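# Push a crate flat into a taped floor outline

## Task

Move the crate, with any number of the three robots, until it rests flat on the floor inside the taped outline and is aligned with it. Tipping the crate over fails the task, and so does any robot falling over or being left leaning.

## Robot and tools

ROBOTS. r1, r2 and r3 are identical Hello Robot Stretch 4 units, each about 1.6 m tall. Each has an omni-wheel base (rim within 0.23 m of the base origin), a lift on a mast, one arm that extends forward, and a wrist with yaw, pitch and roll carrying a five-finger hand. For pushing a crate, the base and the arm and hand are the useful tools.

FRAMES. All positions are in metres. Base frame: origin on the floor below the base centre, x forward, y left, z up; hand_pose is reported here and may be slightly wrong. The odometry frame is where the base frame was when the scene began; base_odometry counts wheel turns only, so slipping looks like travel. Heading is in radians, positive to the left, between -3.142 and 3.142. Every robot reports in its own frames, so only camera images, lidar_m and wrist_depth_mm reveal where robots stand relative to each other and to the crate.

move. Takes one optional object per robot, named r1, r2, r3, plus cameras and blocking. A robot not named receives nothing new. Inside a robot's object:
- base: one command, a relative offset from where the base last reported itself (or from where it is, if a move was still running). translate_m drives straight, forward positive, -2 to 2 m. strafe_m slides sideways, left positive, -2 to 2 m. rotate_rad turns in place, counter-clockwise seen from above positive, -3.2 to 3.2 rad. Only translate_m and strafe_m may be combined, giving a straight diagonal with no turning.
- joints: absolute targets by name. lift_m 0 to 1.2 m; arm_m 0 to 0.55 m (extension forward); wrist_yaw_rad -1.134 to 4.276 (0 points ahead, positive turns left, 3.14 is folded back); wrist_pitch_rad -1.117 to 4.259 (0 level, 1.57 pointing down); wrist_roll_rad -1.117 to 4.259 (0 palm up, 1.57 palm to the robot's right, 3.14 palm down). hand_little, hand_ring, hand_middle, hand_index, hand_thumb_bend: -1 curled to +1 straight; hand_thumb_turn: -1 in front of the palm to +1 beside it. hand_force_limit (-1 to 1, roughly 0 to 10 N at the fingertip, 15 N for the thumb) and hand_speed (-0.96 to 1) are settings, not motions. A joint target past its range is clipped and noted; any other out-of-range value is refused, and an unknown key makes the call invalid.
- pace: "slow", "default", "fast" or "max" (base tops 0.1/0.3/0.4/0.6 m/s). speeds: per-joint top speed numbers for lift_m, arm_m and the wrist joints. A high lift also caps base speed.
- contact_limits: 0 (lightest) to 1 (hardest) for arm_m, lift_m, translate_m, strafe_m or rotate_rad, placed alongside that same command; default 0.5. A base limit stays in force until the next action that includes base.
- end_of_arm: "enable_torque" alone, to revive wrist motors that shut off.
blocking true (default) returns when everything is at rest; false returns within about half a second while motion continues. cameras lists camera names such as r1_head_camera or r2_wrist_camera, or ["all"]. A move with no action returns full state and images. No action runs past 15 s; moves time out at 14 s.

OTHER TOOLS. wait(seconds 0 to 10, cameras) lets time pass and returns state, ending early if a running move comes to rest. stop(cameras) brakes every running motion. zoom_image(camera, region [x0, y0, x1, y1] in pixels from the top-left, at most 504 by 504) enlarges part of that camera's latest image. show_instructions shows the reference pages. finished_scene(scene 1) ends the scene for good; the crate must then stay in place unaided.

RESULTS. The "move" line gives each moved robot "done" or its worst status. base_status and joint_status: done, moving, off_target (resting short and maybe still pushing), contact_stop (held back; that part goes slack), time_out (target dropped), limit_stop_at_own_body, limit_stop_at_tilt (lean over 6 degrees; lift, arm and wheels go slack), torque_fault. "as last shown" marks robots not named, whose status reads "not commanded". on_its_own reports uncommanded behaviour such as slack joints or wheels. lidar_m: 12 distances in 30-degree sectors, first straight ahead then counter-clockwise (4th left, 7th behind, 10th right); "-" means nothing seen or closer than 0.25 m; it sees from about 0.15 m up and does see other robots. wrist_depth_mm: 7 by 7 grid of depths, 100 to 2000 mm. base_tilt in degrees, forward and right positive, with a few degrees of bias. turned_by_wheels versus turned_by_imu differing by over about 0.1 rad in a move suggests a collision or slip. motor_effort (percent, peak in brackets), servo_current (mA), hand_stopped_by and the *_load_n readings describe effort and finger loads.

CAUTIONS. Never let robots press against each other; once bases touch, even a few more millimetres is a hard press and can end the scene. Robots given the same command can differ by about 3 cm per metre travelled. Push the crate low and gently with moderate contact limits so it slides rather than tips, and avoid hard hits, drops or strong pulls that could lean a robot. Keep the hand clear of the base and arm to avoid self-collision stops or wrist faults. If a call is refused or an uncommanded stop happens, the rest of that reply's move and wait calls are skipped. Loose objects may occasionally be nudged by outside forces, so recheck the crate before finishing.

Each tool is called after "Emit:" as name([rows], argument=value, ...), one row to a line, values as JSON.

Reference images:

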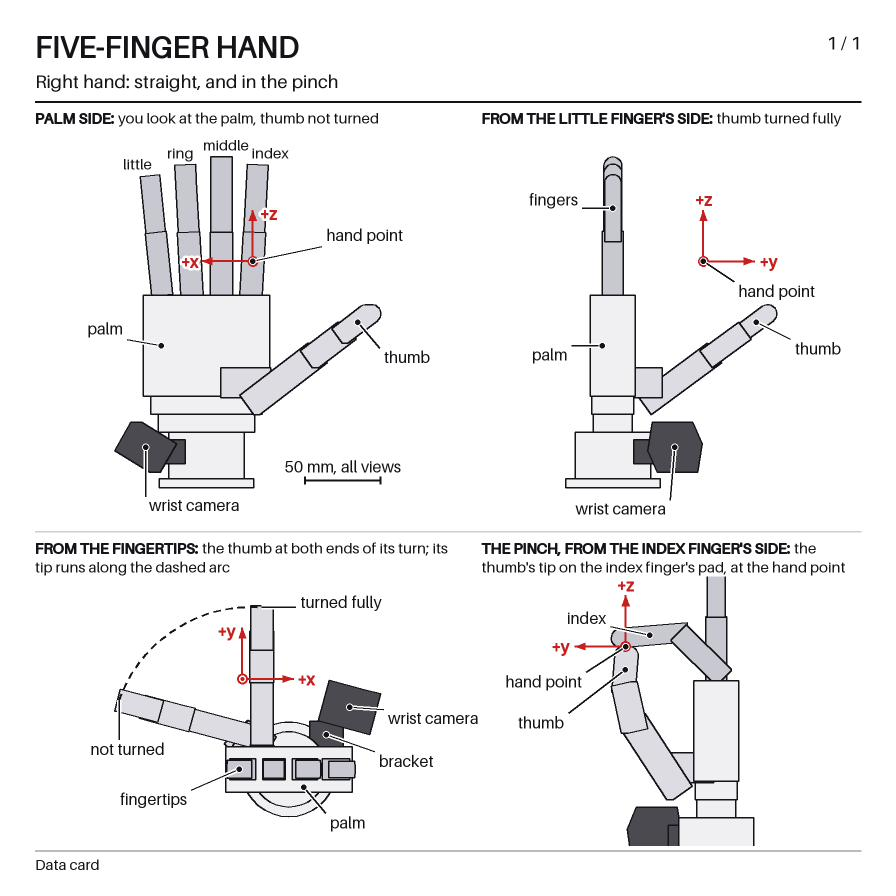

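## Session

Emit:
move()

Scene clock: 0.00 s.
r1.base_odometry: x=+0.000 y=+0.000 heading=+0.000
r1.turned_by_wheels: +0.000
r1.turned_by_imu: +0.000
r1.base_tilt: forward=+0.6 right=+0.3
r1.lidar_m: 0.59 2.58 2.65 2.47 2.30 2.37 1.88 1.29 1.31 2.60 2.42 0.65
r1.base_status: not commanded
r1.joint_positions: lift_m=+0.200 arm_m=+0.000 wrist_yaw_rad=+3.101 wrist_pitch_rad=+0.004 wrist_roll_rad=+0.000 hand_little=+1.000 hand_ring=+1.000 hand_middle=+1.000 hand_index=+1.000 hand_thumb_turn=+1.000 hand_thumb_bend=+1.000 hand_force_limit=+0.000 hand_speed=-0.800
r1.joint_status: not commanded
r1.measured_speeds: all 0
r1.hand_stopped_by: target,target,target,target,target,target
r1.little_load_n: 0.0
r1.ring_load_n: 0.0
r1.middle_load_n: 0.0
r1.index_load_n: 0.0
r1.thumb_bend_load_n: 0.0
r1.thumb_turn_load_n: 0.0
r1.motor_effort: lift_m=+19 arm_m=-5 wheel_0=+0 wheel_1=-1 wheel_2=+1
r1.servo_current: wrist_yaw_rad=59 wrist_pitch_rad=39 wrist_roll_rad=39
r1.hand_pose: x=-0.0458 y=+0.1271 z=+0.4372 quat_wxyz=(-0.489, -0.491, +0.511, +0.509) (m; r1's base frame)
r1.wrist_depth_mm: - 138 - - - - - / - 138 - - - - - / 122 139 249 - - - - / 138 169 - - - - - / - - - - - - - / - - 165 173 - - - / - - 108 - - - -
r2.base_odometry: x=+0.000 y=+0.000 heading=+0.000
r2.turned_by_wheels: +0.000
r2.turned_by_imu: +0.000
r2.base_tilt: forward=+0.7 right=-0.7
r2.lidar_m: 3.15 2.41 1.10 1.32 1.86 4.21 1.83 1.10 0.97 0.95 1.14 2.08
r2.base_status: not commanded
r2.joint_positions: lift_m=+0.291 arm_m=+0.000 wrist_yaw_rad=+3.223 wrist_pitch_rad=+0.004 wrist_roll_rad=+0.000 hand_little=+1.000 hand_ring=+1.000 hand_middle=+1.000 hand_index=+1.000 hand_thumb_turn=+1.000 hand_thumb_bend=+1.000 hand_force_limit=+0.000 hand_speed=-0.800
r2.joint_status: not commanded
r2.measured_speeds: all 0
r2.hand_stopped_by: target,target,target,target,target,target
r2.little_load_n: 0.0
r2.ring_load_n: 0.0
r2.middle_load_n: 0.0
r2.index_load_n: 0.0
r2.thumb_bend_load_n: 0.0
r2.thumb_turn_load_n: 0.0
r2.motor_effort: lift_m=+24 arm_m=+4 wheel_0=+0 wheel_1=+1 wheel_2=+0
r2.servo_current: wrist_yaw_rad=52 wrist_pitch_rad=39 wrist_roll_rad=39
r2.hand_pose: x=-0.0597 y=+0.0997 z=+0.5285 quat_wxyz=(-0.519, -0.521, +0.480, +0.478) (m; r2's base frame)
r2.wrist_depth_mm: - - 136 - - - - / - - 135 - - - - / - - 136 243 - - - / 143 139 175 - - - - / 210 - - - - - - / 213 - 131 189 - - - / 207 - - - - - -
r3.base_odometry: x=+0.000 y=+0.000 heading=+0.000
r3.turned_by_wheels: +0.000
r3.turned_by_imu: +0.000
r3.base_tilt: forward=-0.3 right=-0.2
r3.lidar_m: 2.15 2.18 2.94 1.54 1.59 2.67 2.53 2.61 2.54 0.65 2.47 2.30
r3.base_status: not commanded
r3.joint_positions: lift_m=+0.232 arm_m=+0.000 wrist_yaw_rad=+3.111 wrist_pitch_rad=+0.003 wrist_roll_rad=+0.000 hand_little=+1.000 hand_ring=+1.000 hand_middle=+1.000 hand_index=+1.000 hand_thumb_turn=+1.000 hand_thumb_bend=+1.000 hand_force_limit=+0.000 hand_speed=-0.800
r3.joint_status: not commanded
r3.measured_speeds: all 0
r3.hand_stopped_by: target,target,target,target,target,target
r3.little_load_n: 0.0
r3.ring_load_n: 0.5
r3.middle_load_n: 0.0
r3.index_load_n: 0.0
r3.thumb_bend_load_n: 0.0
r3.thumb_turn_load_n: 0.0
r3.motor_effort: lift_m=+18 arm_m=+4 wheel_0=+1 wheel_1=+1 wheel_2=+0
r3.servo_current: wrist_yaw_rad=52 wrist_pitch_rad=52 wrist_roll_rad=39
r3.hand_pose: x=-0.0471 y=+0.1250 z=+0.4697 quat_wxyz=(-0.491, -0.493, +0.508, +0.507) (m; r3's base frame)
r3.wrist_depth_mm: 142 234 - - - - - / 121 143 - - - - - / - 143 - - - - - / 126 153 - - - - - / 139 - - - - - - / - - - - - - - / - - - - - - -
pictures: r1_head_camera, r1_head_left_camera, r1_head_right_camera, r1_wrist_camera, r2_head_camera, r2_head_left_camera, r2_head_right_camera, r2_wrist_camera, r3_head_camera, r3_head_left_camera, r3_head_right_camera, r3_wrist_camera
Images, in order (width x height): r1_head_camera 420x560, r1_head_left_camera 420x672, r1_head_right_camera 420x672, r1_wrist_camera 616x392, r2_head_camera 420x560, r2_head_left_camera 420x672, r2_head_right_camera 420x672, r2_wrist_camera 616x392, r3_head_camera 420x560, r3_head_left_camera 420x672, r3_head_right_camera 420x672, r3_wrist_camera 616x392.

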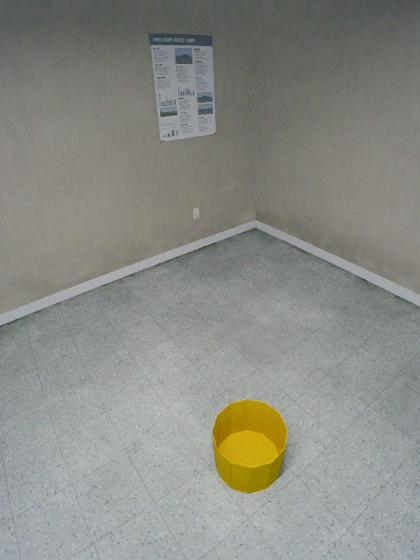

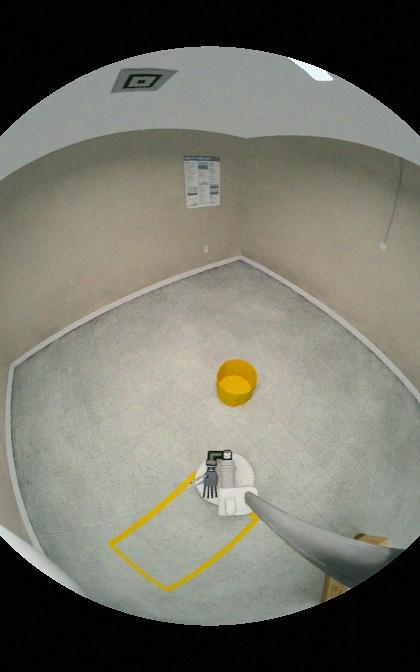

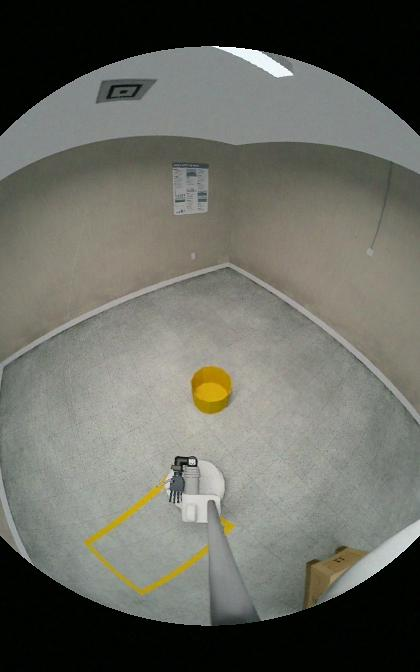

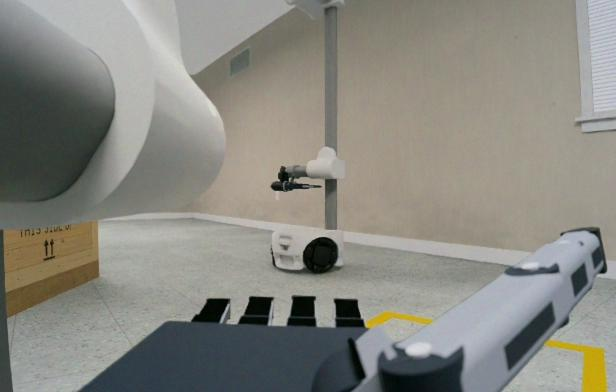

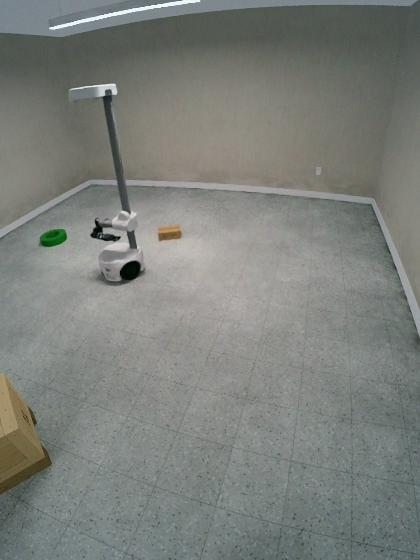

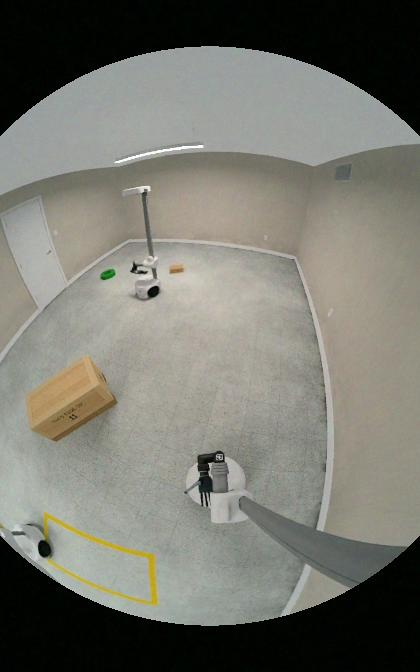

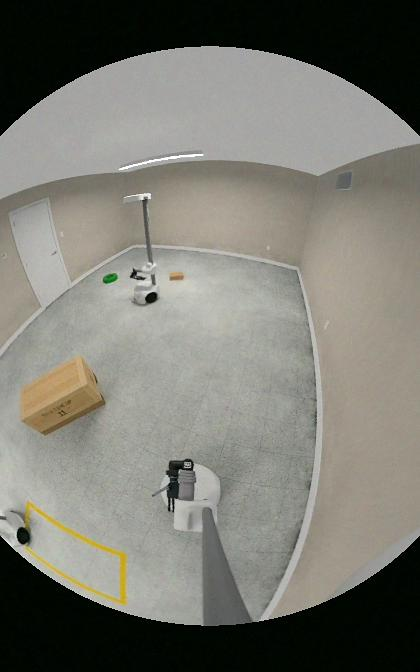

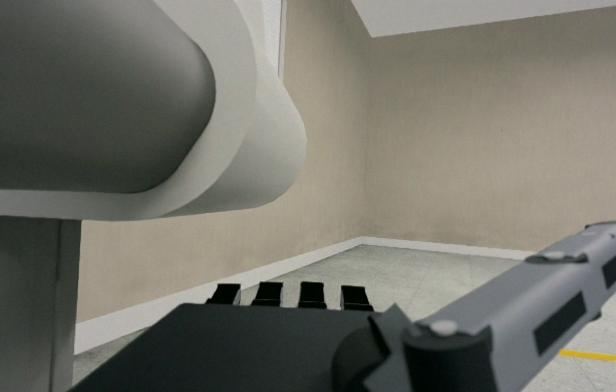

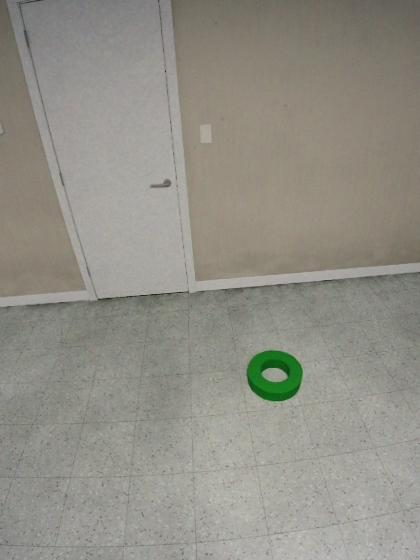

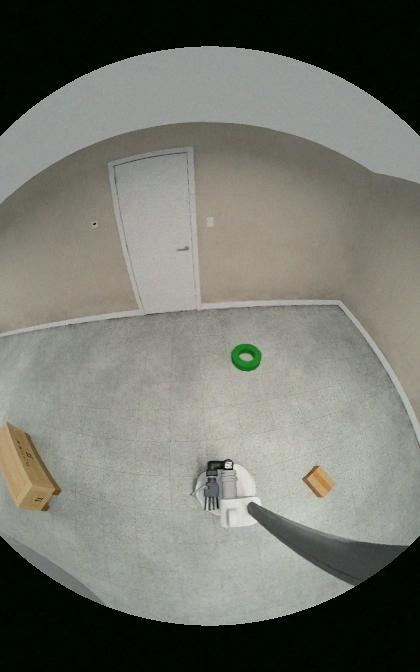

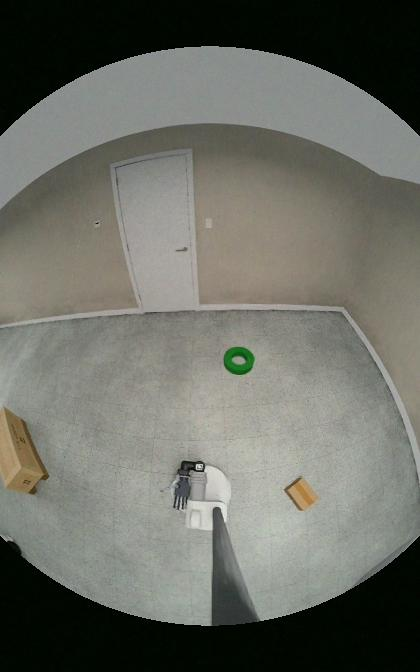

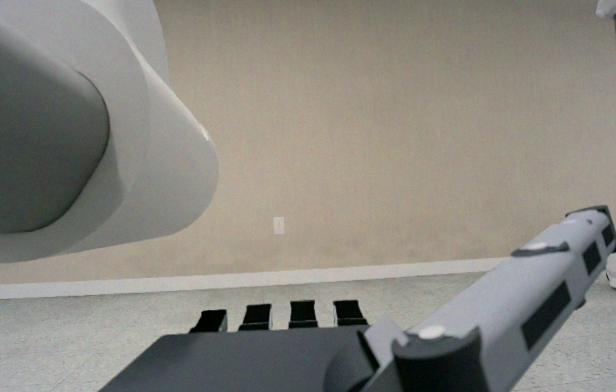

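Emit:
zoom_image(camera="r2_head_left_camera", region=[0, 300, 300, 630])

Emit:
zoom_image(camera="r1_head_right_camera", region=[50, 400, 420, 630])

Scaled by 1.527 from the camera's 420x672 image, which has a finer 600x960 frame.

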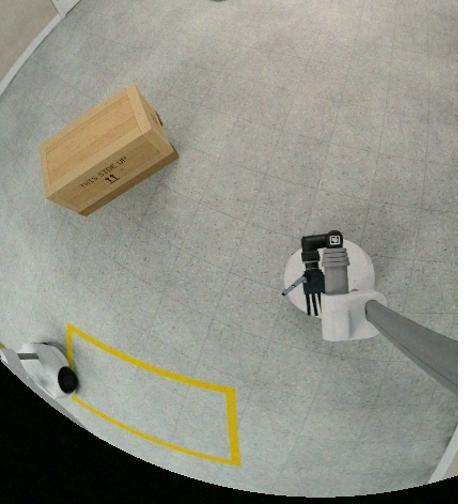

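Scaled by 1.362 from the camera's 420x672 image, which has a finer 600x960 frame.

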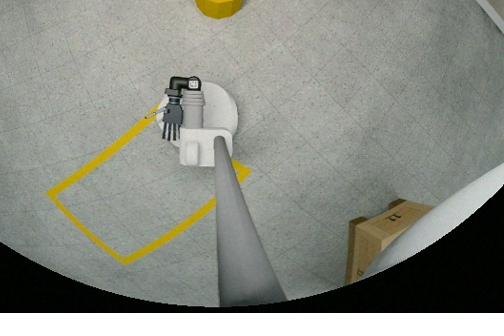

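Emit:
zoom_image(camera="r2_head_left_camera", region=[10, 340, 130, 450])

Emit:
zoom_image(camera="r2_head_left_camera", region=[0, 490, 180, 620])

Emit:
zoom_image(camera="r3_head_left_camera", region=[0, 400, 120, 540])

Scaled by 4.200 from the camera's 420x672 image, which has a finer 600x960 frame.

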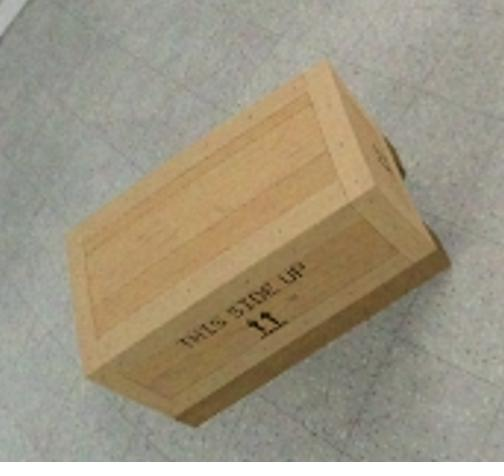

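Scaled by 2.800 from the camera's 420x672 image, which has a finer 600x960 frame.

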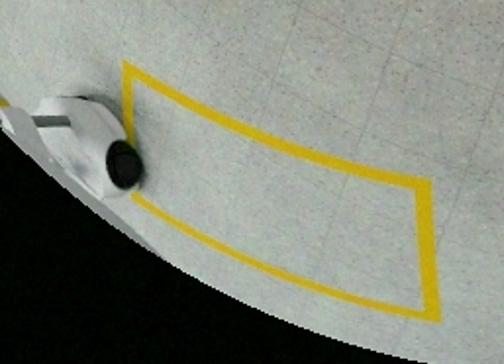

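Scaled by 3.600 from the camera's 420x672 image, which has a finer 600x960 frame.

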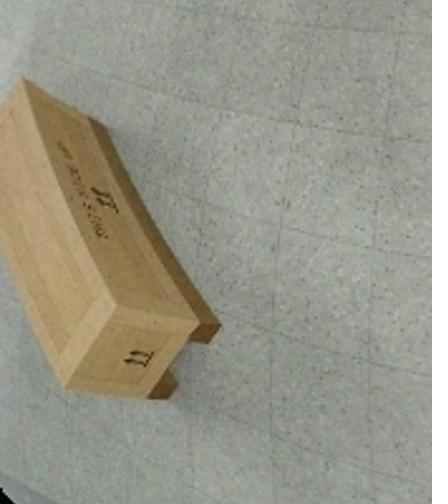

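Emit:
move(r1={"base": {"translate_m": 0.444, "strafe_m": -1.185}, "joints": {"lift_m": 0.3}}, r3={"base": {"translate_m": 0.218, "strafe_m": 1.143}, "joints": {"lift_m": 0.3}}, cameras=["r1_head_left_camera", "r2_head_left_camera", "r3_head_left_camera"])

Scene clock: 194.47 s.
move: r1 done; r3 done
r1.base_odometry: x=+0.444 y=-1.185 heading=+0.000
r1.turned_by_wheels: +0.000
r1.turned_by_imu: -0.007
r1.base_tilt: forward=+0.6 right=+0.3
r1.lidar_m: 1.61 2.89 0.94 0.96 3.52 2.66 1.37 2.14 1.87 1.28 1.18 1.24
r1.base_status: done
r1.joint_positions: lift_m=+0.300 arm_m=+0.000 wrist_yaw_rad=+3.101 wrist_pitch_rad=+0.004 wrist_roll_rad=+0.000 hand_little=+1.000 hand_ring=+1.000 hand_middle=+1.000 hand_index=+1.000 hand_thumb_turn=+1.000 hand_thumb_bend=+1.000 hand_force_limit=+0.000 hand_speed=-0.800
r1.joint_status: all done
r1.measured_speeds: all 0
r1.hand_stopped_by: target,target,target,target,target,target
r1.little_load_n: 0.0
r1.ring_load_n: 0.0
r1.middle_load_n: 0.5
r1.index_load_n: 0.0
r1.thumb_bend_load_n: 0.0
r1.thumb_turn_load_n: 0.0
r1.motor_effort: lift_m=+21(26) arm_m=-5(5) wheel_0=-1(11) wheel_1=+1(10) wheel_2=+1(6)
r1.servo_current: wrist_yaw_rad=46(78) wrist_pitch_rad=39(52) wrist_roll_rad=39(52)
r1.hand_pose: x=-0.0458 y=+0.1271 z=+0.5373 quat_wxyz=(-0.489, -0.491, +0.511, +0.509) (m; r1's base frame)
r1.wrist_depth_mm: - 139 - - - - - / - 138 - - - - - / 123 139 247 - - - - / 138 172 - - - - - / - - - - - - - / - - 169 172 - - - / - - 108 - - - -
r2: as last shown
r2.turned_by_imu: -0.002
r2.base_tilt: forward=+0.6 right=-0.7
r2.lidar_m: 3.17 1.89 1.11 1.29 2.70 4.20 1.84 1.09 0.95 0.95 1.16 2.06
r2.motor_effort: lift_m=+24(24) arm_m=+4(4) wheel_0=+0(0) wheel_1=+1(1) wheel_2=+0(0)
r2.servo_current: wrist_yaw_rad=39(78) wrist_pitch_rad=33(59) wrist_roll_rad=20(52)
r2.wrist_depth_mm: - - 136 - - - - / - - 135 - - - - / - - 136 243 - - - / 143 139 175 - - - - / 211 - - - - - - / 213 - 131 188 - - - / 208 - - - - - -
r3.base_odometry: x=+0.218 y=+1.143 heading=+0.000
r3.turned_by_wheels: +0.000
r3.turned_by_imu: +0.001
r3.base_tilt: forward=-0.4 right=-0.1
r3.lidar_m: 1.83 1.94 2.16 0.86 0.63 0.59 2.84 2.89 3.76 1.79 2.87 1.98
r3.base_status: done
r3.joint_positions: lift_m=+0.300 arm_m=+0.000 wrist_yaw_rad=+3.111 wrist_pitch_rad=+0.003 wrist_roll_rad=+0.000 hand_little=+1.000 hand_ring=+1.000 hand_middle=+1.000 hand_index=+1.000 hand_thumb_turn=+1.000 hand_thumb_bend=+1.000 hand_force_limit=+0.000 hand_speed=-0.800
r3.joint_status: all done
r3.measured_speeds: all 0
r3.hand_stopped_by: target,target,target,target,target,target
r3.little_load_n: 0.0
r3.ring_load_n: 0.0
r3.middle_load_n: 0.0
r3.index_load_n: 0.0
r3.thumb_bend_load_n: 0.0
r3.thumb_turn_load_n: 0.0
r3.motor_effort: lift_m=+22(27) arm_m=+4(4) wheel_0=+0(10) wheel_1=+2(13) wheel_2=+0(4)
r3.servo_current: wrist_yaw_rad=46(59) wrist_pitch_rad=52(59) wrist_roll_rad=39(52)
r3.hand_pose: x=-0.0471 y=+0.1250 z=+0.5375 quat_wxyz=(-0.491, -0.493, +0.508, +0.507) (m; r3's base frame)
r3.wrist_depth_mm: 142 220 - - - - - / 120 143 - - - - - / 115 144 - - - - - / 125 162 - - - - - / 154 - - - - - - / - - - - - - - / - - - - - - -
pictures: r1_head_left_camera, r2_head_left_camera, r3_head_left_camera
Images, in order (width x height): r1_head_left_camera 420x672, r2_head_left_camera 420x672, r3_head_left_camera 420x672.

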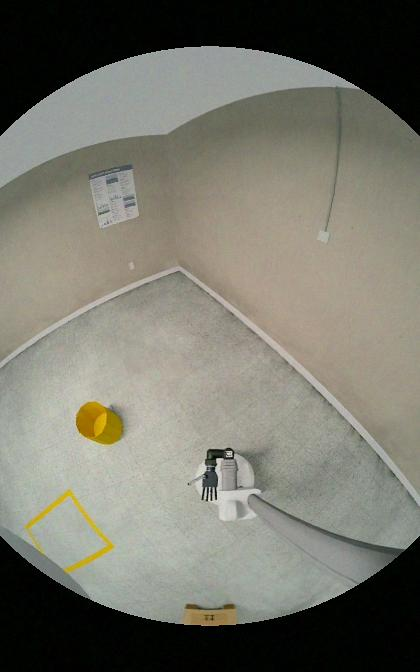

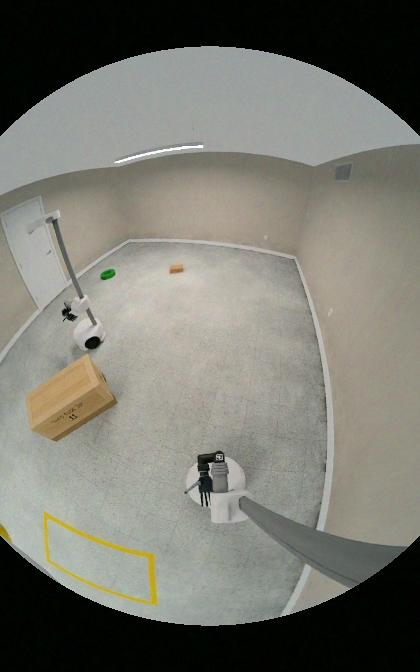

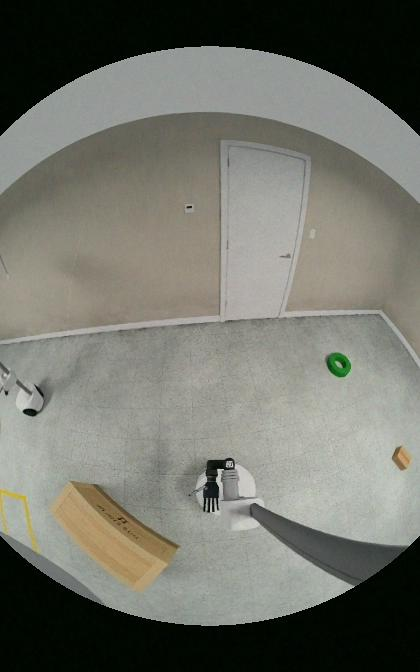

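Emit:
move(r1={"base": {"translate_m": -1.063, "strafe_m": -0.629}}, r3={"base": {"rotate_rad": 2.618}}, cameras=[])

Emit:
move(r1={"base": {"rotate_rad": 1.64}}, cameras=["r1_head_left_camera", "r2_head_left_camera", "r3_head_left_camera", "r1_head_camera", "r3_head_camera"])

Scene clock: 224.40 s.
move: r1 done; r3 done
r1.base_odometry: x=-0.619 y=-1.814 heading=+0.000
r1.turned_by_wheels: +0.000
r1.turned_by_imu: +0.000
r1.base_tilt: forward=+0.6 right=+0.3
r1.lidar_m: 1.71 3.91 2.00 3.69 0.62 0.76 0.98 4.59 1.98 1.39 1.29 1.31
r1.base_status: done
r1.joint_positions: lift_m=+0.300 arm_m=+0.000 wrist_yaw_rad=+3.101 wrist_pitch_rad=+0.004 wrist_roll_rad=+0.000 hand_little=+1.000 hand_ring=+1.000 hand_middle=+1.000 hand_index=+1.000 hand_thumb_turn=+1.000 hand_thumb_bend=+1.000 hand_force_limit=+0.000 hand_speed=-0.800
r1.joint_status: not commanded
r1.measured_speeds: all 0
r1.hand_stopped_by: target,target,target,target,target,target
r1.little_load_n: 0.0
r1.ring_load_n: 0.0
r1.middle_load_n: 0.0
r1.index_load_n: 0.0
r1.thumb_bend_load_n: 0.0
r1.thumb_turn_load_n: 0.0
r1.motor_effort: lift_m=+21(22) arm_m=-4(5) wheel_0=+1(6) wheel_1=+1(12) wheel_2=-1(10)
r1.servo_current: wrist_yaw_rad=52(78) wrist_pitch_rad=39(52) wrist_roll_rad=33(59)
r1.hand_pose: x=-0.0458 y=+0.1271 z=+0.5373 quat_wxyz=(-0.489, -0.491, +0.511, +0.509) (m; r1's base frame)
r1.wrist_depth_mm: - 137 - - - - - / - 137 1205 - - - - / - 138 221 - - - - / 138 156 1229 - - - - / - - - - - - - / - - 165 213 - - - / - - 108 - - - -
r2: as last shown
r2.base_tilt: forward=+0.7 right=-0.7
r2.lidar_m: 3.15 1.88 1.09 1.31 2.72 4.20 1.83 1.10 0.96 0.96 1.12 2.07
r2.motor_effort: lift_m=+24(25) arm_m=+4(4) wheel_0=+0(0) wheel_1=+1(1) wheel_2=+0(0)
r2.servo_current: wrist_yaw_rad=39(72) wrist_pitch_rad=46(52) wrist_roll_rad=26(52)
r2.wrist_depth_mm: - - 136 - - - - / - - 135 - - - - / - - 136 243 - - - / 143 139 175 - - - - / 210 - - - - - - / 213 - 131 188 - - - / 208 - - - - - -
r3.base_odometry: x=+0.218 y=+1.143 heading=+2.618
r3.turned_by_wheels: +2.618
r3.turned_by_imu: +2.567
r3.base_tilt: forward=-0.2 right=-0.1
r3.lidar_m: 0.62 2.81 2.90 3.77 3.53 2.92 2.00 1.86 1.93 0.97 0.89 0.62
r3.base_status: done
r3.joint_positions: lift_m=+0.300 arm_m=+0.000 wrist_yaw_rad=+3.111 wrist_pitch_rad=+0.003 wrist_roll_rad=+0.000 hand_little=+1.000 hand_ring=+1.000 hand_middle=+1.000 hand_index=+1.000 hand_thumb_turn=+1.000 hand_thumb_bend=+1.000 hand_force_limit=+0.000 hand_speed=-0.800
r3.joint_status: not commanded
r3.measured_speeds: all 0
r3.hand_stopped_by: target,target,target,target,target,target
r3.little_load_n: -0.5
r3.ring_load_n: 0.0
r3.middle_load_n: 0.0
r3.index_load_n: 0.0
r3.thumb_bend_load_n: 0.0
r3.thumb_turn_load_n: 0.0
r3.motor_effort: lift_m=+22(22) arm_m=+4(4) wheel_0=-1(7) wheel_1=-3(10) wheel_2=+1(8)
r3.servo_current: wrist_yaw_rad=39(52) wrist_pitch_rad=52(65) wrist_roll_rad=39(52)
r3.hand_pose: x=-0.0470 y=+0.1250 z=+0.5375 quat_wxyz=(-0.491, -0.493, +0.508, +0.507) (m; r3's base frame)
r3.wrist_depth_mm: 143 219 - - - - - / 125 143 - - - - - / - 143 - - - - - / 132 161 - - - - - / 139 218 - - - - - / 1708 1983 - - - - - / - - - - - - -
pictures: none
No camera images: "cameras" was empty.

Scene clock: 226.50 s.
move: r1 done
r1.base_odometry: x=-0.619 y=-1.814 heading=+1.640
r1.turned_by_wheels: +1.640
r1.turned_by_imu: +1.596
r1.base_tilt: forward=+0.6 right=+0.2
r1.lidar_m: 3.56 0.62 0.80 1.00 4.62 1.92 1.36 1.27 1.36 1.83 2.05 2.00
r1.base_status: done
r1.joint_positions: lift_m=+0.300 arm_m=+0.000 wrist_yaw_rad=+3.101 wrist_pitch_rad=+0.004 wrist_roll_rad=+0.000 hand_little=+1.000 hand_ring=+1.000 hand_middle=+1.000 hand_index=+1.000 hand_thumb_turn=+1.000 hand_thumb_bend=+1.000 hand_force_limit=+0.000 hand_speed=-0.800
r1.joint_status: not commanded
r1.measured_speeds: all 0
r1.hand_stopped_by: target,target,target,target,target,target
r1.little_load_n: 0.0
r1.ring_load_n: 0.0
r1.middle_load_n: 0.0
r1.index_load_n: 0.0
r1.thumb_bend_load_n: 0.0
r1.thumb_turn_load_n: 0.0
r1.motor_effort: lift_m=+21(21) arm_m=-5(5) wheel_0=-2(7) wheel_1=+0(12) wheel_2=-2(8)
r1.servo_current: wrist_yaw_rad=59(72) wrist_pitch_rad=46(46) wrist_roll_rad=46(46)
r1.hand_pose: x=-0.0458 y=+0.1271 z=+0.5373 quat_wxyz=(-0.489, -0.491, +0.511, +0.509) (m; r1's base frame)
r1.wrist_depth_mm: - 139 - - - - - / - 139 - - - - - / 124 139 228 - - - - / 138 169 - - - - - / - - - - - - - / - - 166 196 - - - / - - 108 - - - -
r2, r3: as last shown
r2.turned_by_imu: -0.001
r2.base_tilt: forward=+0.6 right=-0.7
r2.lidar_m: 3.15 1.89 1.09 1.31 2.71 4.20 1.83 1.10 0.95 0.96 1.14 2.06
r2.thumb_turn_load_n: 0.5
r2.motor_effort: lift_m=+24(24) arm_m=+4(4) wheel_0=+0(0) wheel_1=+1(1) wheel_2=+0(0)
r2.servo_current: wrist_yaw_rad=52(72) wrist_pitch_rad=46(52) wrist_roll_rad=46(59)
r2.wrist_depth_mm: - - 136 - - - - / - - 135 - - - - / - - 136 243 - - - / 143 139 175 - - - - / 211 - - - - - - / 213 - 131 189 - - - / 207 - - - - - -
r3.turned_by_wheels: +0.000
r3.turned_by_imu: +0.001
r3.base_tilt: forward=-0.3 right=-0.2
r3.lidar_m: 0.61 2.81 2.88 3.78 3.55 2.95 2.02 1.86 1.92 0.97 0.88 0.62
r3.little_load_n: 0.0
r3.motor_effort: lift_m=+22(22) arm_m=+4(4) wheel_0=-1(1) wheel_1=-3(3) wheel_2=+1(1)
r3.servo_current: wrist_yaw_rad=33(52) wrist_pitch_rad=46(59) wrist_roll_rad=39(52)
r3.wrist_depth_mm: 143 219 - - - - - / 125 143 - - - - - / - 144 - - - - - / 132 161 - - - - - / 139 217 - - - - - / 1708 1983 - - - - - / - - - - - - -
pictures: r1_head_camera, r1_head_left_camera, r2_head_left_camera, r3_head_camera, r3_head_left_camera
Images, in order (width x height): r1_head_camera 420x560, r1_head_left_camera 420x672, r2_head_left_camera 420x672, r3_head_camera 420x560, r3_head_left_camera 420x672.

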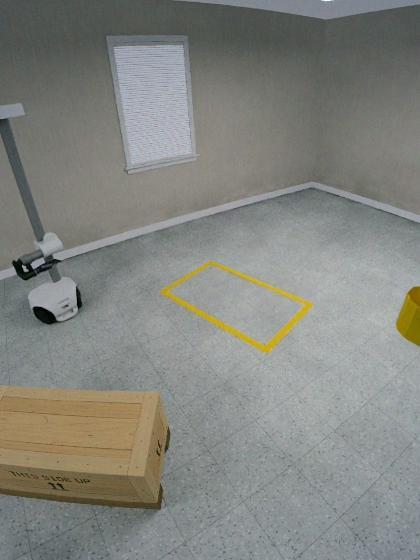

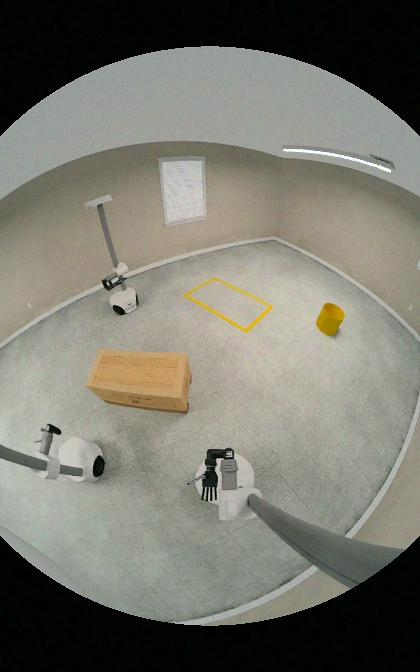

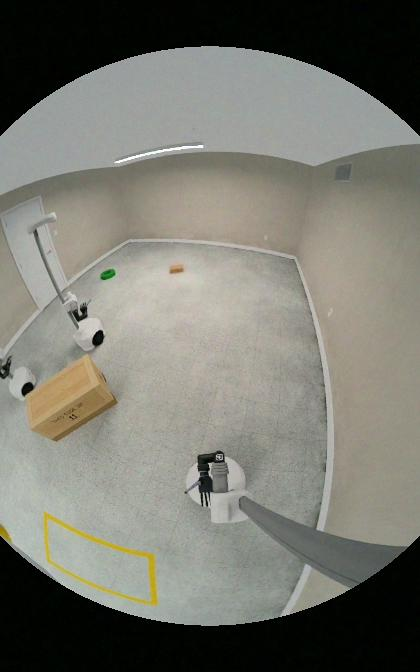

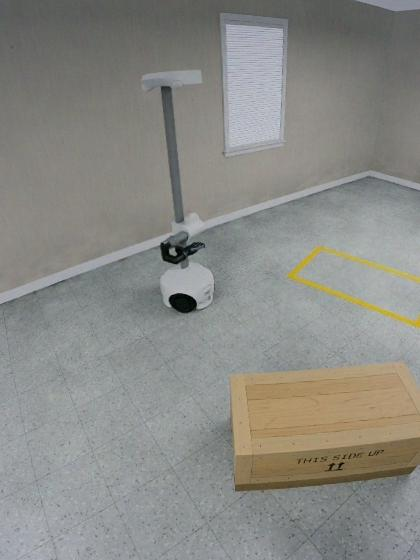

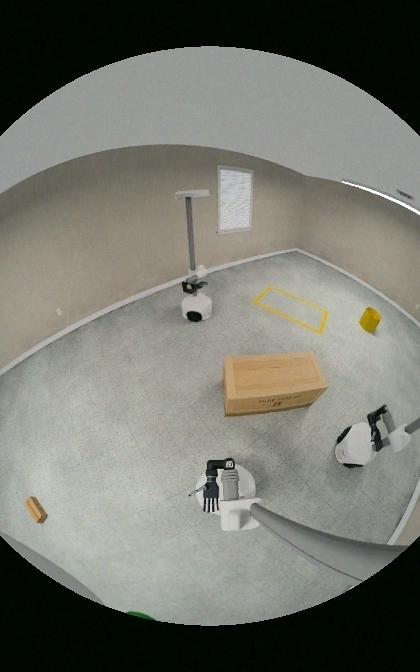

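Emit:
zoom_image(camera="r1_head_left_camera", region=[40, 270, 290, 510])

Emit:
zoom_image(camera="r3_head_left_camera", region=[170, 280, 420, 520])

Scaled by 2.016 from the camera's 420x672 image, which has a finer 600x960 frame.

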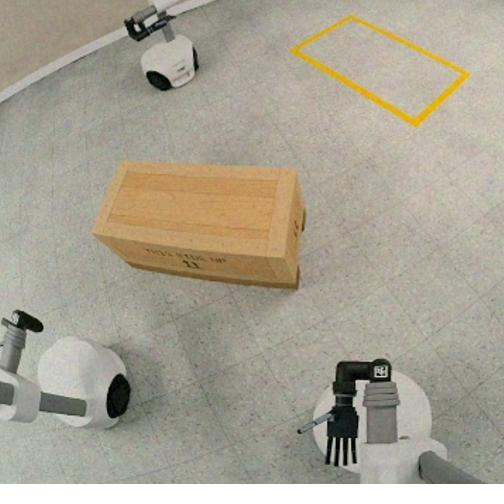

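Scaled by 2.016 from the camera's 420x672 image, which has a finer 600x960 frame.

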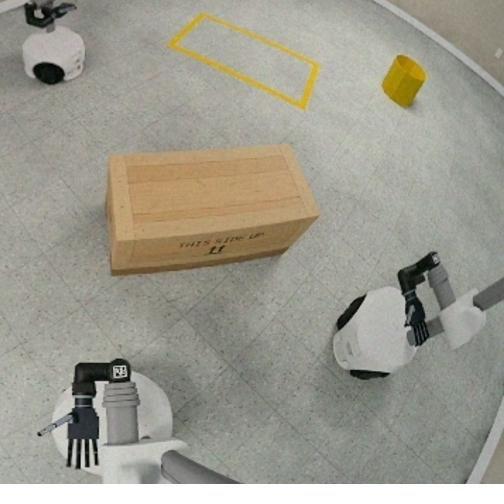

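Emit:
move(r3={"base": {"translate_m": 0.33, "strafe_m": -0.1}}, cameras=["r3_head_left_camera", "r3_head_right_camera", "r1_head_left_camera"])

Scene clock: 336.40 s.
move: r3 done
r1, r2: as last shown
r1.turned_by_wheels: +0.000
r1.turned_by_imu: -0.002
r1.base_tilt: forward=+0.6 right=+0.3
r1.lidar_m: 3.57 0.64 0.82 0.91 4.61 1.89 1.37 1.28 1.35 1.83 2.07 2.01
r1.motor_effort: lift_m=+21(21) arm_m=-5(5) wheel_0=-2(3) wheel_1=+0(1) wheel_2=-2(2)
r1.servo_current: wrist_yaw_rad=46(78) wrist_pitch_rad=39(52) wrist_roll_rad=33(52)
r1.wrist_depth_mm: - 139 - - - - - / - 138 - - - - - / 124 139 227 - - - - / 138 170 - - - - - / - - - - - - - / - - 166 196 - - - / - - 108 - - - -
r2.base_tilt: forward=+0.7 right=-0.7
r2.lidar_m: 3.13 1.66 1.11 1.31 2.71 4.21 1.83 1.11 0.96 0.97 1.15 2.05
r2.thumb_turn_load_n: 0.0
r2.motor_effort: lift_m=+24(24) arm_m=+3(4) wheel_0=+0(0) wheel_1=+1(1) wheel_2=+0(0)
r2.servo_current: wrist_yaw_rad=39(59) wrist_pitch_rad=39(52) wrist_roll_rad=33(52)
r2.wrist_depth_mm: - - 136 - - - - / - - 135 - - - - / - - 136 243 - - - / 143 139 175 - - - - / 211 - - - - - - / 213 - 131 188 - - - / 207 - - - - - -
r3.base_odometry: x=-0.018 y=+1.395 heading=+2.618
r3.turned_by_wheels: +0.000
r3.turned_by_imu: +0.002
r3.base_tilt: forward=-0.3 right=-0.1
r3.lidar_m: 0.28 1.64 2.67 3.49 3.81 3.29 2.23 2.10 0.91 0.90 0.42 0.25
r3.base_status: done
r3.joint_positions: lift_m=+0.300 arm_m=+0.000 wrist_yaw_rad=+3.111 wrist_pitch_rad=+0.003 wrist_roll_rad=+0.000 hand_little=+1.000 hand_ring=+1.000 hand_middle=+1.000 hand_index=+1.000 hand_thumb_turn=+1.000 hand_thumb_bend=+1.000 hand_force_limit=+0.000 hand_speed=-0.800
r3.joint_status: not commanded
r3.measured_speeds: all 0
r3.hand_stopped_by: target,target,target,target,target,target
r3.little_load_n: 0.0
r3.ring_load_n: 0.5
r3.middle_load_n: 0.0
r3.index_load_n: 0.0
r3.thumb_bend_load_n: 0.0
r3.thumb_turn_load_n: 0.0
r3.motor_effort: lift_m=+22(22) arm_m=+4(4) wheel_0=+1(8) wheel_1=+2(7) wheel_2=+2(9)
r3.servo_current: wrist_yaw_rad=39(59) wrist_pitch_rad=52(59) wrist_roll_rad=46(46)
r3.hand_pose: x=-0.0470 y=+0.1250 z=+0.5375 quat_wxyz=(-0.491, -0.493, +0.508, +0.507) (m; r3's base frame)
r3.wrist_depth_mm: 142 219 - - - - - / 121 143 - - - - - / 115 144 - - - - - / 125 162 - - - - - / 138 - - - - - - / - - - - - - - / - - - - - - -
pictures: r1_head_left_camera, r3_head_left_camera, r3_head_right_camera
Images, in order (width x height): r1_head_left_camera 420x672, r3_head_left_camera 420x672, r3_head_right_camera 420x672.

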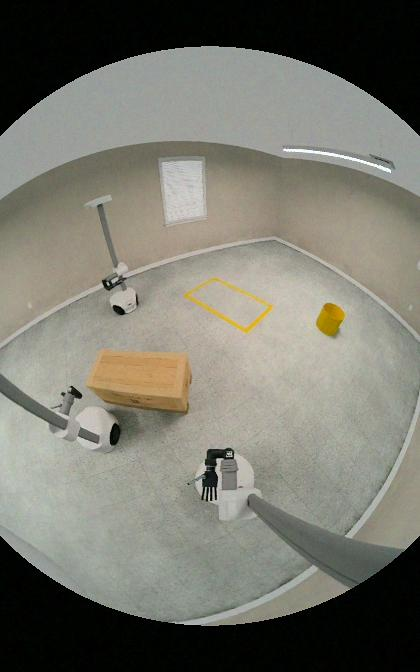

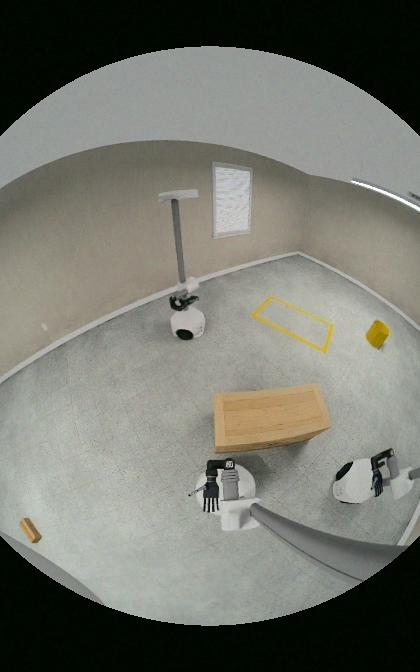

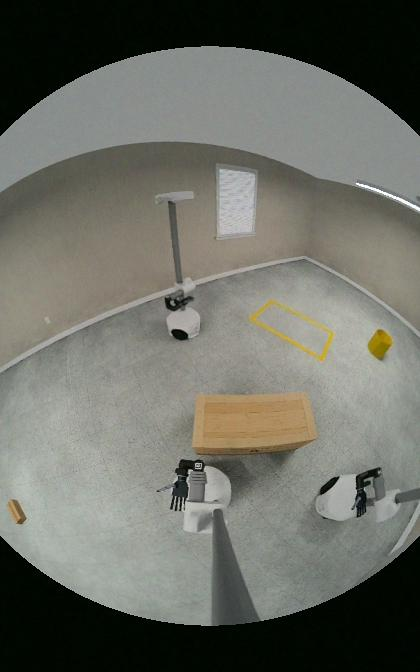

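Emit:
move(r3={"base": {"strafe_m": -0.06}}, cameras=[])

Emit:
move(r3={"base": {"translate_m": 0.2}, "pace": "slow", "contact_limits": {"translate_m": 0.8}}, cameras=["r3_head_left_camera", "r1_head_left_camera", "r1_head_camera"])

Scene clock: 349.07 s.
move: r3 done
r1, r2: as last shown
r1.turned_by_imu: -0.001
r1.base_tilt: forward=+0.5 right=+0.3
r1.lidar_m: 3.55 0.60 0.82 0.86 4.60 1.90 1.36 1.28 1.35 1.83 2.05 2.04
r1.motor_effort: lift_m=+21(21) arm_m=-5(5) wheel_0=-2(3) wheel_1=+0(0) wheel_2=-2(2)
r1.servo_current: wrist_yaw_rad=46(72) wrist_pitch_rad=39(46) wrist_roll_rad=39(46)
r1.wrist_depth_mm: - 138 - - - - - / - 138 - - - - - / 124 139 228 - - - - / 138 169 - - - - - / - - - - - - - / - - 166 196 - - - / - - 108 - - - -
r2.lidar_m: 3.14 4.28 1.10 1.32 2.71 4.18 1.83 1.13 0.97 0.95 1.17 2.07
r2.motor_effort: lift_m=+25(25) arm_m=+3(4) wheel_0=+0(0) wheel_1=+1(1) wheel_2=+0(0)
r2.servo_current: wrist_yaw_rad=52(59) wrist_pitch_rad=39(52) wrist_roll_rad=46(52)
r2.wrist_depth_mm: - - 136 - - - - / - - 135 - - - - / - - 136 242 - - - / 143 139 175 - - - - / 210 - - - - - - / 213 - 131 188 - - - / 207 - - - - - -
r3.base_odometry: x=+0.012 y=+1.447 heading=+2.618
r3.turned_by_wheels: +0.000
r3.turned_by_imu: +0.001
r3.base_tilt: forward=-0.3 right=-0.1
r3.lidar_m: 0.26 0.31 2.69 3.53 3.88 3.19 2.16 2.05 0.85 0.86 0.41 0.29
r3.base_status: done
r3.joint_positions: lift_m=+0.300 arm_m=+0.000 wrist_yaw_rad=+3.111 wrist_pitch_rad=+0.003 wrist_roll_rad=+0.000 hand_little=+1.000 hand_ring=+1.000 hand_middle=+1.000 hand_index=+1.000 hand_thumb_turn=+1.000 hand_thumb_bend=+1.000 hand_force_limit=+0.000 hand_speed=-0.800
r3.joint_status: not commanded
r3.measured_speeds: all 0
r3.hand_stopped_by: target,target,target,target,target,target
r3.little_load_n: 0.0
r3.ring_load_n: 0.0
r3.middle_load_n: 0.0
r3.index_load_n: 0.0
r3.thumb_bend_load_n: 0.0
r3.thumb_turn_load_n: 0.0
r3.motor_effort: lift_m=+22(22) arm_m=+4(4) wheel_0=+0(10) wheel_1=-1(11) wheel_2=+1(3)
r3.servo_current: wrist_yaw_rad=46(52) wrist_pitch_rad=52(59) wrist_roll_rad=46(46)
r3.hand_pose: x=-0.0470 y=+0.1250 z=+0.5375 quat_wxyz=(-0.491, -0.493, +0.508, +0.507) (m; r3's base frame)
r3.wrist_depth_mm: 142 224 - - - - - / - 142 - - - - - / - 142 283 - - - - / 126 159 281 - - - - / 138 - - - - - - / - - - - - - - / - - - - - - -
pictures: none
No camera images: "cameras" was empty.

Scene clock: 351.50 s.
move: r3 contact_stop
r1, r2: as last shown
r1.lidar_m: 3.57 0.61 0.81 0.97 4.61 1.91 1.38 1.28 1.34 1.78 2.02 2.00
r1.motor_effort: lift_m=+21(21) arm_m=-5(5) wheel_0=-2(3) wheel_1=+1(1) wheel_2=-2(2)
r1.servo_current: wrist_yaw_rad=59(65) wrist_pitch_rad=46(46) wrist_roll_rad=46(52)
r1.wrist_depth_mm: - 139 - - - - - / - 138 - - - - - / 124 139 227 - - - - / 138 169 - - - - - / - - - - - - - / - - 166 196 - - - / - - 108 - - - -
r2.lidar_m: 3.13 1.61 1.07 1.32 2.69 4.21 1.84 1.09 0.95 0.97 1.15 2.06
r2.motor_effort: lift_m=+24(24) arm_m=+3(4) wheel_0=+0(0) wheel_1=+1(1) wheel_2=+0(0)
r2.servo_current: wrist_yaw_rad=33(65) wrist_pitch_rad=52(52) wrist_roll_rad=39(52)
r2.wrist_depth_mm: - - 136 - - - - / - - 135 - - - - / - - 136 243 - - - / 143 139 175 - - - - / 211 - - - - - - / 213 - 131 188 - - - / 206 - - - - - -
r3.base_odometry: x=-0.109 y=+1.514 heading=+2.607
r3.turned_by_wheels: -0.011
r3.turned_by_imu: +0.077
r3.base_tilt: forward=-0.2 right=-0.1
r3.lidar_m: 0.25 0.29 2.64 3.67 3.87 3.13 2.23 2.14 0.90 0.61 0.26 0.25
r3.base_status: translate_m contact_stop (by the wheels' count: +0.139 of +0.200)
r3.joint_positions: lift_m=+0.300 arm_m=+0.000 wrist_yaw_rad=+3.111 wrist_pitch_rad=+0.003 wrist_roll_rad=+0.000 hand_little=+1.000 hand_ring=+1.000 hand_middle=+1.000 hand_index=+1.000 hand_thumb_turn=+1.000 hand_thumb_bend=+1.000 hand_force_limit=+0.000 hand_speed=-0.800
r3.joint_status: not commanded
r3.measured_speeds: all 0
r3.hand_stopped_by: target,target,target,target,target,target
r3.little_load_n: 0.0
r3.ring_load_n: 0.0
r3.middle_load_n: -0.5
r3.index_load_n: 0.0
r3.thumb_bend_load_n: 0.0
r3.thumb_turn_load_n: 0.0
r3.on_its_own: the wheels are slack since a contact_stop
r3.motor_effort: lift_m=+21(22) arm_m=+4(4) wheel_0=+0(27) wheel_1=+0(30) wheel_2=+0(32)
r3.servo_current: wrist_yaw_rad=39(52) wrist_pitch_rad=46(59) wrist_roll_rad=39(46)
r3.contact_limits: translate_m 0.8
r3.hand_pose: x=-0.0470 y=+0.1250 z=+0.5376 quat_wxyz=(-0.491, -0.493, +0.508, +0.507) (m; r3's base frame)
r3.wrist_depth_mm: 142 224 - - - - - / - 143 - - - - - / - 142 282 - - - - / 126 159 267 - - - - / 138 - - - - - - / - - - - - - - / - - - - - - -
pictures: r1_head_camera, r1_head_left_camera, r3_head_left_camera
Images, in order (width x height): r1_head_camera 420x560, r1_head_left_camera 420x672, r3_head_left_camera 420x672.

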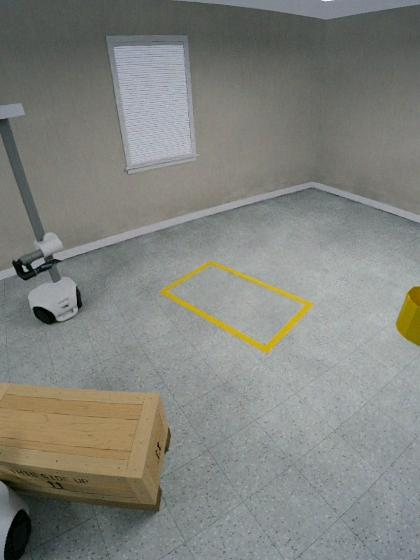

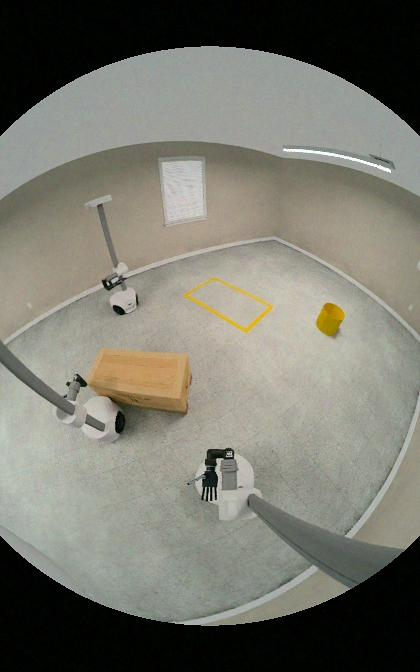

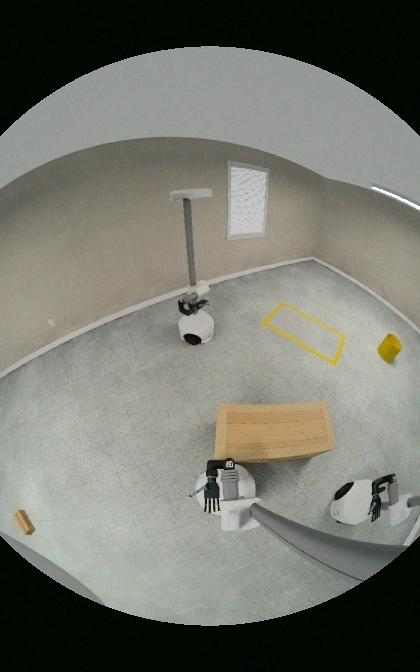

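Emit:
move(r3={"base": {"translate_m": 0.15}, "pace": "slow", "contact_limits": {"translate_m": 1.0}}, cameras=["r3_head_left_camera", "r1_head_left_camera"])

Scene clock: 361.67 s.
move: r3 done
r1, r2: as last shown
r1.turned_by_imu: -0.002
r1.base_tilt: forward=+0.5 right=+0.2
r1.lidar_m: 3.56 0.64 0.82 4.82 4.61 1.90 1.36 1.27 1.33 1.81 2.04 2.01
r1.motor_effort: lift_m=+21(21) arm_m=-4(5) wheel_0=-2(3) wheel_1=+0(1) wheel_2=-2(2)
r1.servo_current: wrist_yaw_rad=59(72) wrist_pitch_rad=39(59) wrist_roll_rad=39(52)
r1.wrist_depth_mm: - 138 - - - - - / - 139 - - - - - / 124 139 227 - - - - / 138 169 - - - - - / - - - - - - - / - - 166 195 - - - / - - 108 - - - -
r2.turned_by_imu: -0.002
r2.base_tilt: forward=+0.6 right=-0.7
r2.lidar_m: 3.15 1.45 0.97 1.28 2.73 4.20 1.85 1.12 0.97 0.96 1.14 2.06
r2.motor_effort: lift_m=+24(24) arm_m=+4(4) wheel_0=+0(0) wheel_1=+1(1) wheel_2=+0(0)
r2.servo_current: wrist_yaw_rad=52(65) wrist_pitch_rad=39(52) wrist_roll_rad=39(52)
r2.wrist_depth_mm: - - 136 - - - - / - - 135 - - - - / - - 136 243 - - - / 143 139 175 - - - - / 211 - - - - - - / 213 - 131 188 - - - / 207 - - - - - -
r3.base_odometry: x=-0.237 y=+1.590 heading=+2.607
r3.turned_by_wheels: +0.000
r3.turned_by_imu: +0.073
r3.base_tilt: forward=-0.3 right=-0.2
r3.lidar_m: 0.25 2.38 2.56 3.72 2.17 3.11 2.36 2.30 1.00 0.32 0.25 0.25
r3.base_status: done
r3.joint_positions: lift_m=+0.300 arm_m=+0.000 wrist_yaw_rad=+3.111 wrist_pitch_rad=+0.003 wrist_roll_rad=+0.000 hand_little=+1.000 hand_ring=+1.000 hand_middle=+1.000 hand_index=+1.000 hand_thumb_turn=+1.000 hand_thumb_bend=+1.000 hand_force_limit=+0.000 hand_speed=-0.800
r3.joint_status: not commanded
r3.measured_speeds: all 0
r3.hand_stopped_by: target,target,target,target,target,target
r3.little_load_n: 0.0
r3.ring_load_n: 0.0
r3.middle_load_n: 0.0
r3.index_load_n: 0.0
r3.thumb_bend_load_n: 0.0
r3.thumb_turn_load_n: 0.0
r3.motor_effort: lift_m=+20(21) arm_m=+4(4) wheel_0=+22(23) wheel_1=+9(21) wheel_2=-34(38)
r3.servo_current: wrist_yaw_rad=33(59) wrist_pitch_rad=52(59) wrist_roll_rad=39(46)
r3.contact_limits: translate_m 1
r3.hand_pose: x=-0.0470 y=+0.1250 z=+0.5376 quat_wxyz=(-0.491, -0.493, +0.508, +0.507) (m; r3's base frame)
r3.wrist_depth_mm: 142 225 - - - - - / - 142 - - - - - / - 142 285 - - - - / 123 160 281 - - - - / 138 - - - - - - / - - - - - - - / - - - - - - -
pictures: r1_head_left_camera, r3_head_left_camera
Images, in order (width x height): r1_head_left_camera 420x672, r3_head_left_camera 420x672.

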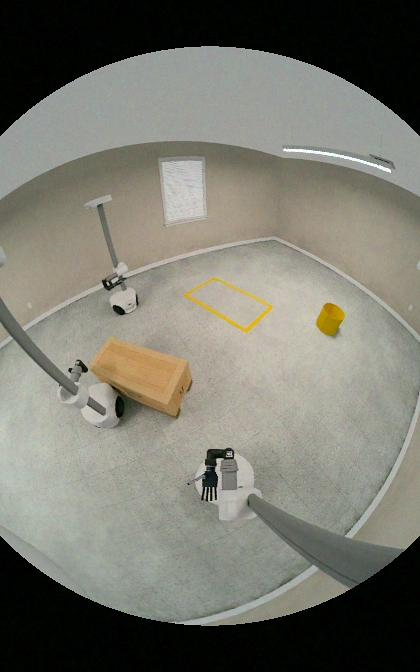

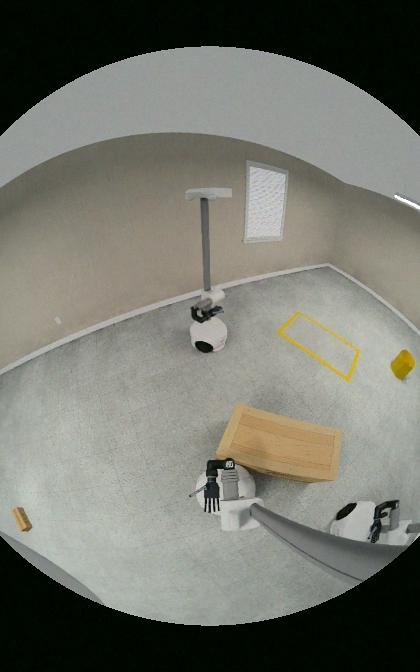

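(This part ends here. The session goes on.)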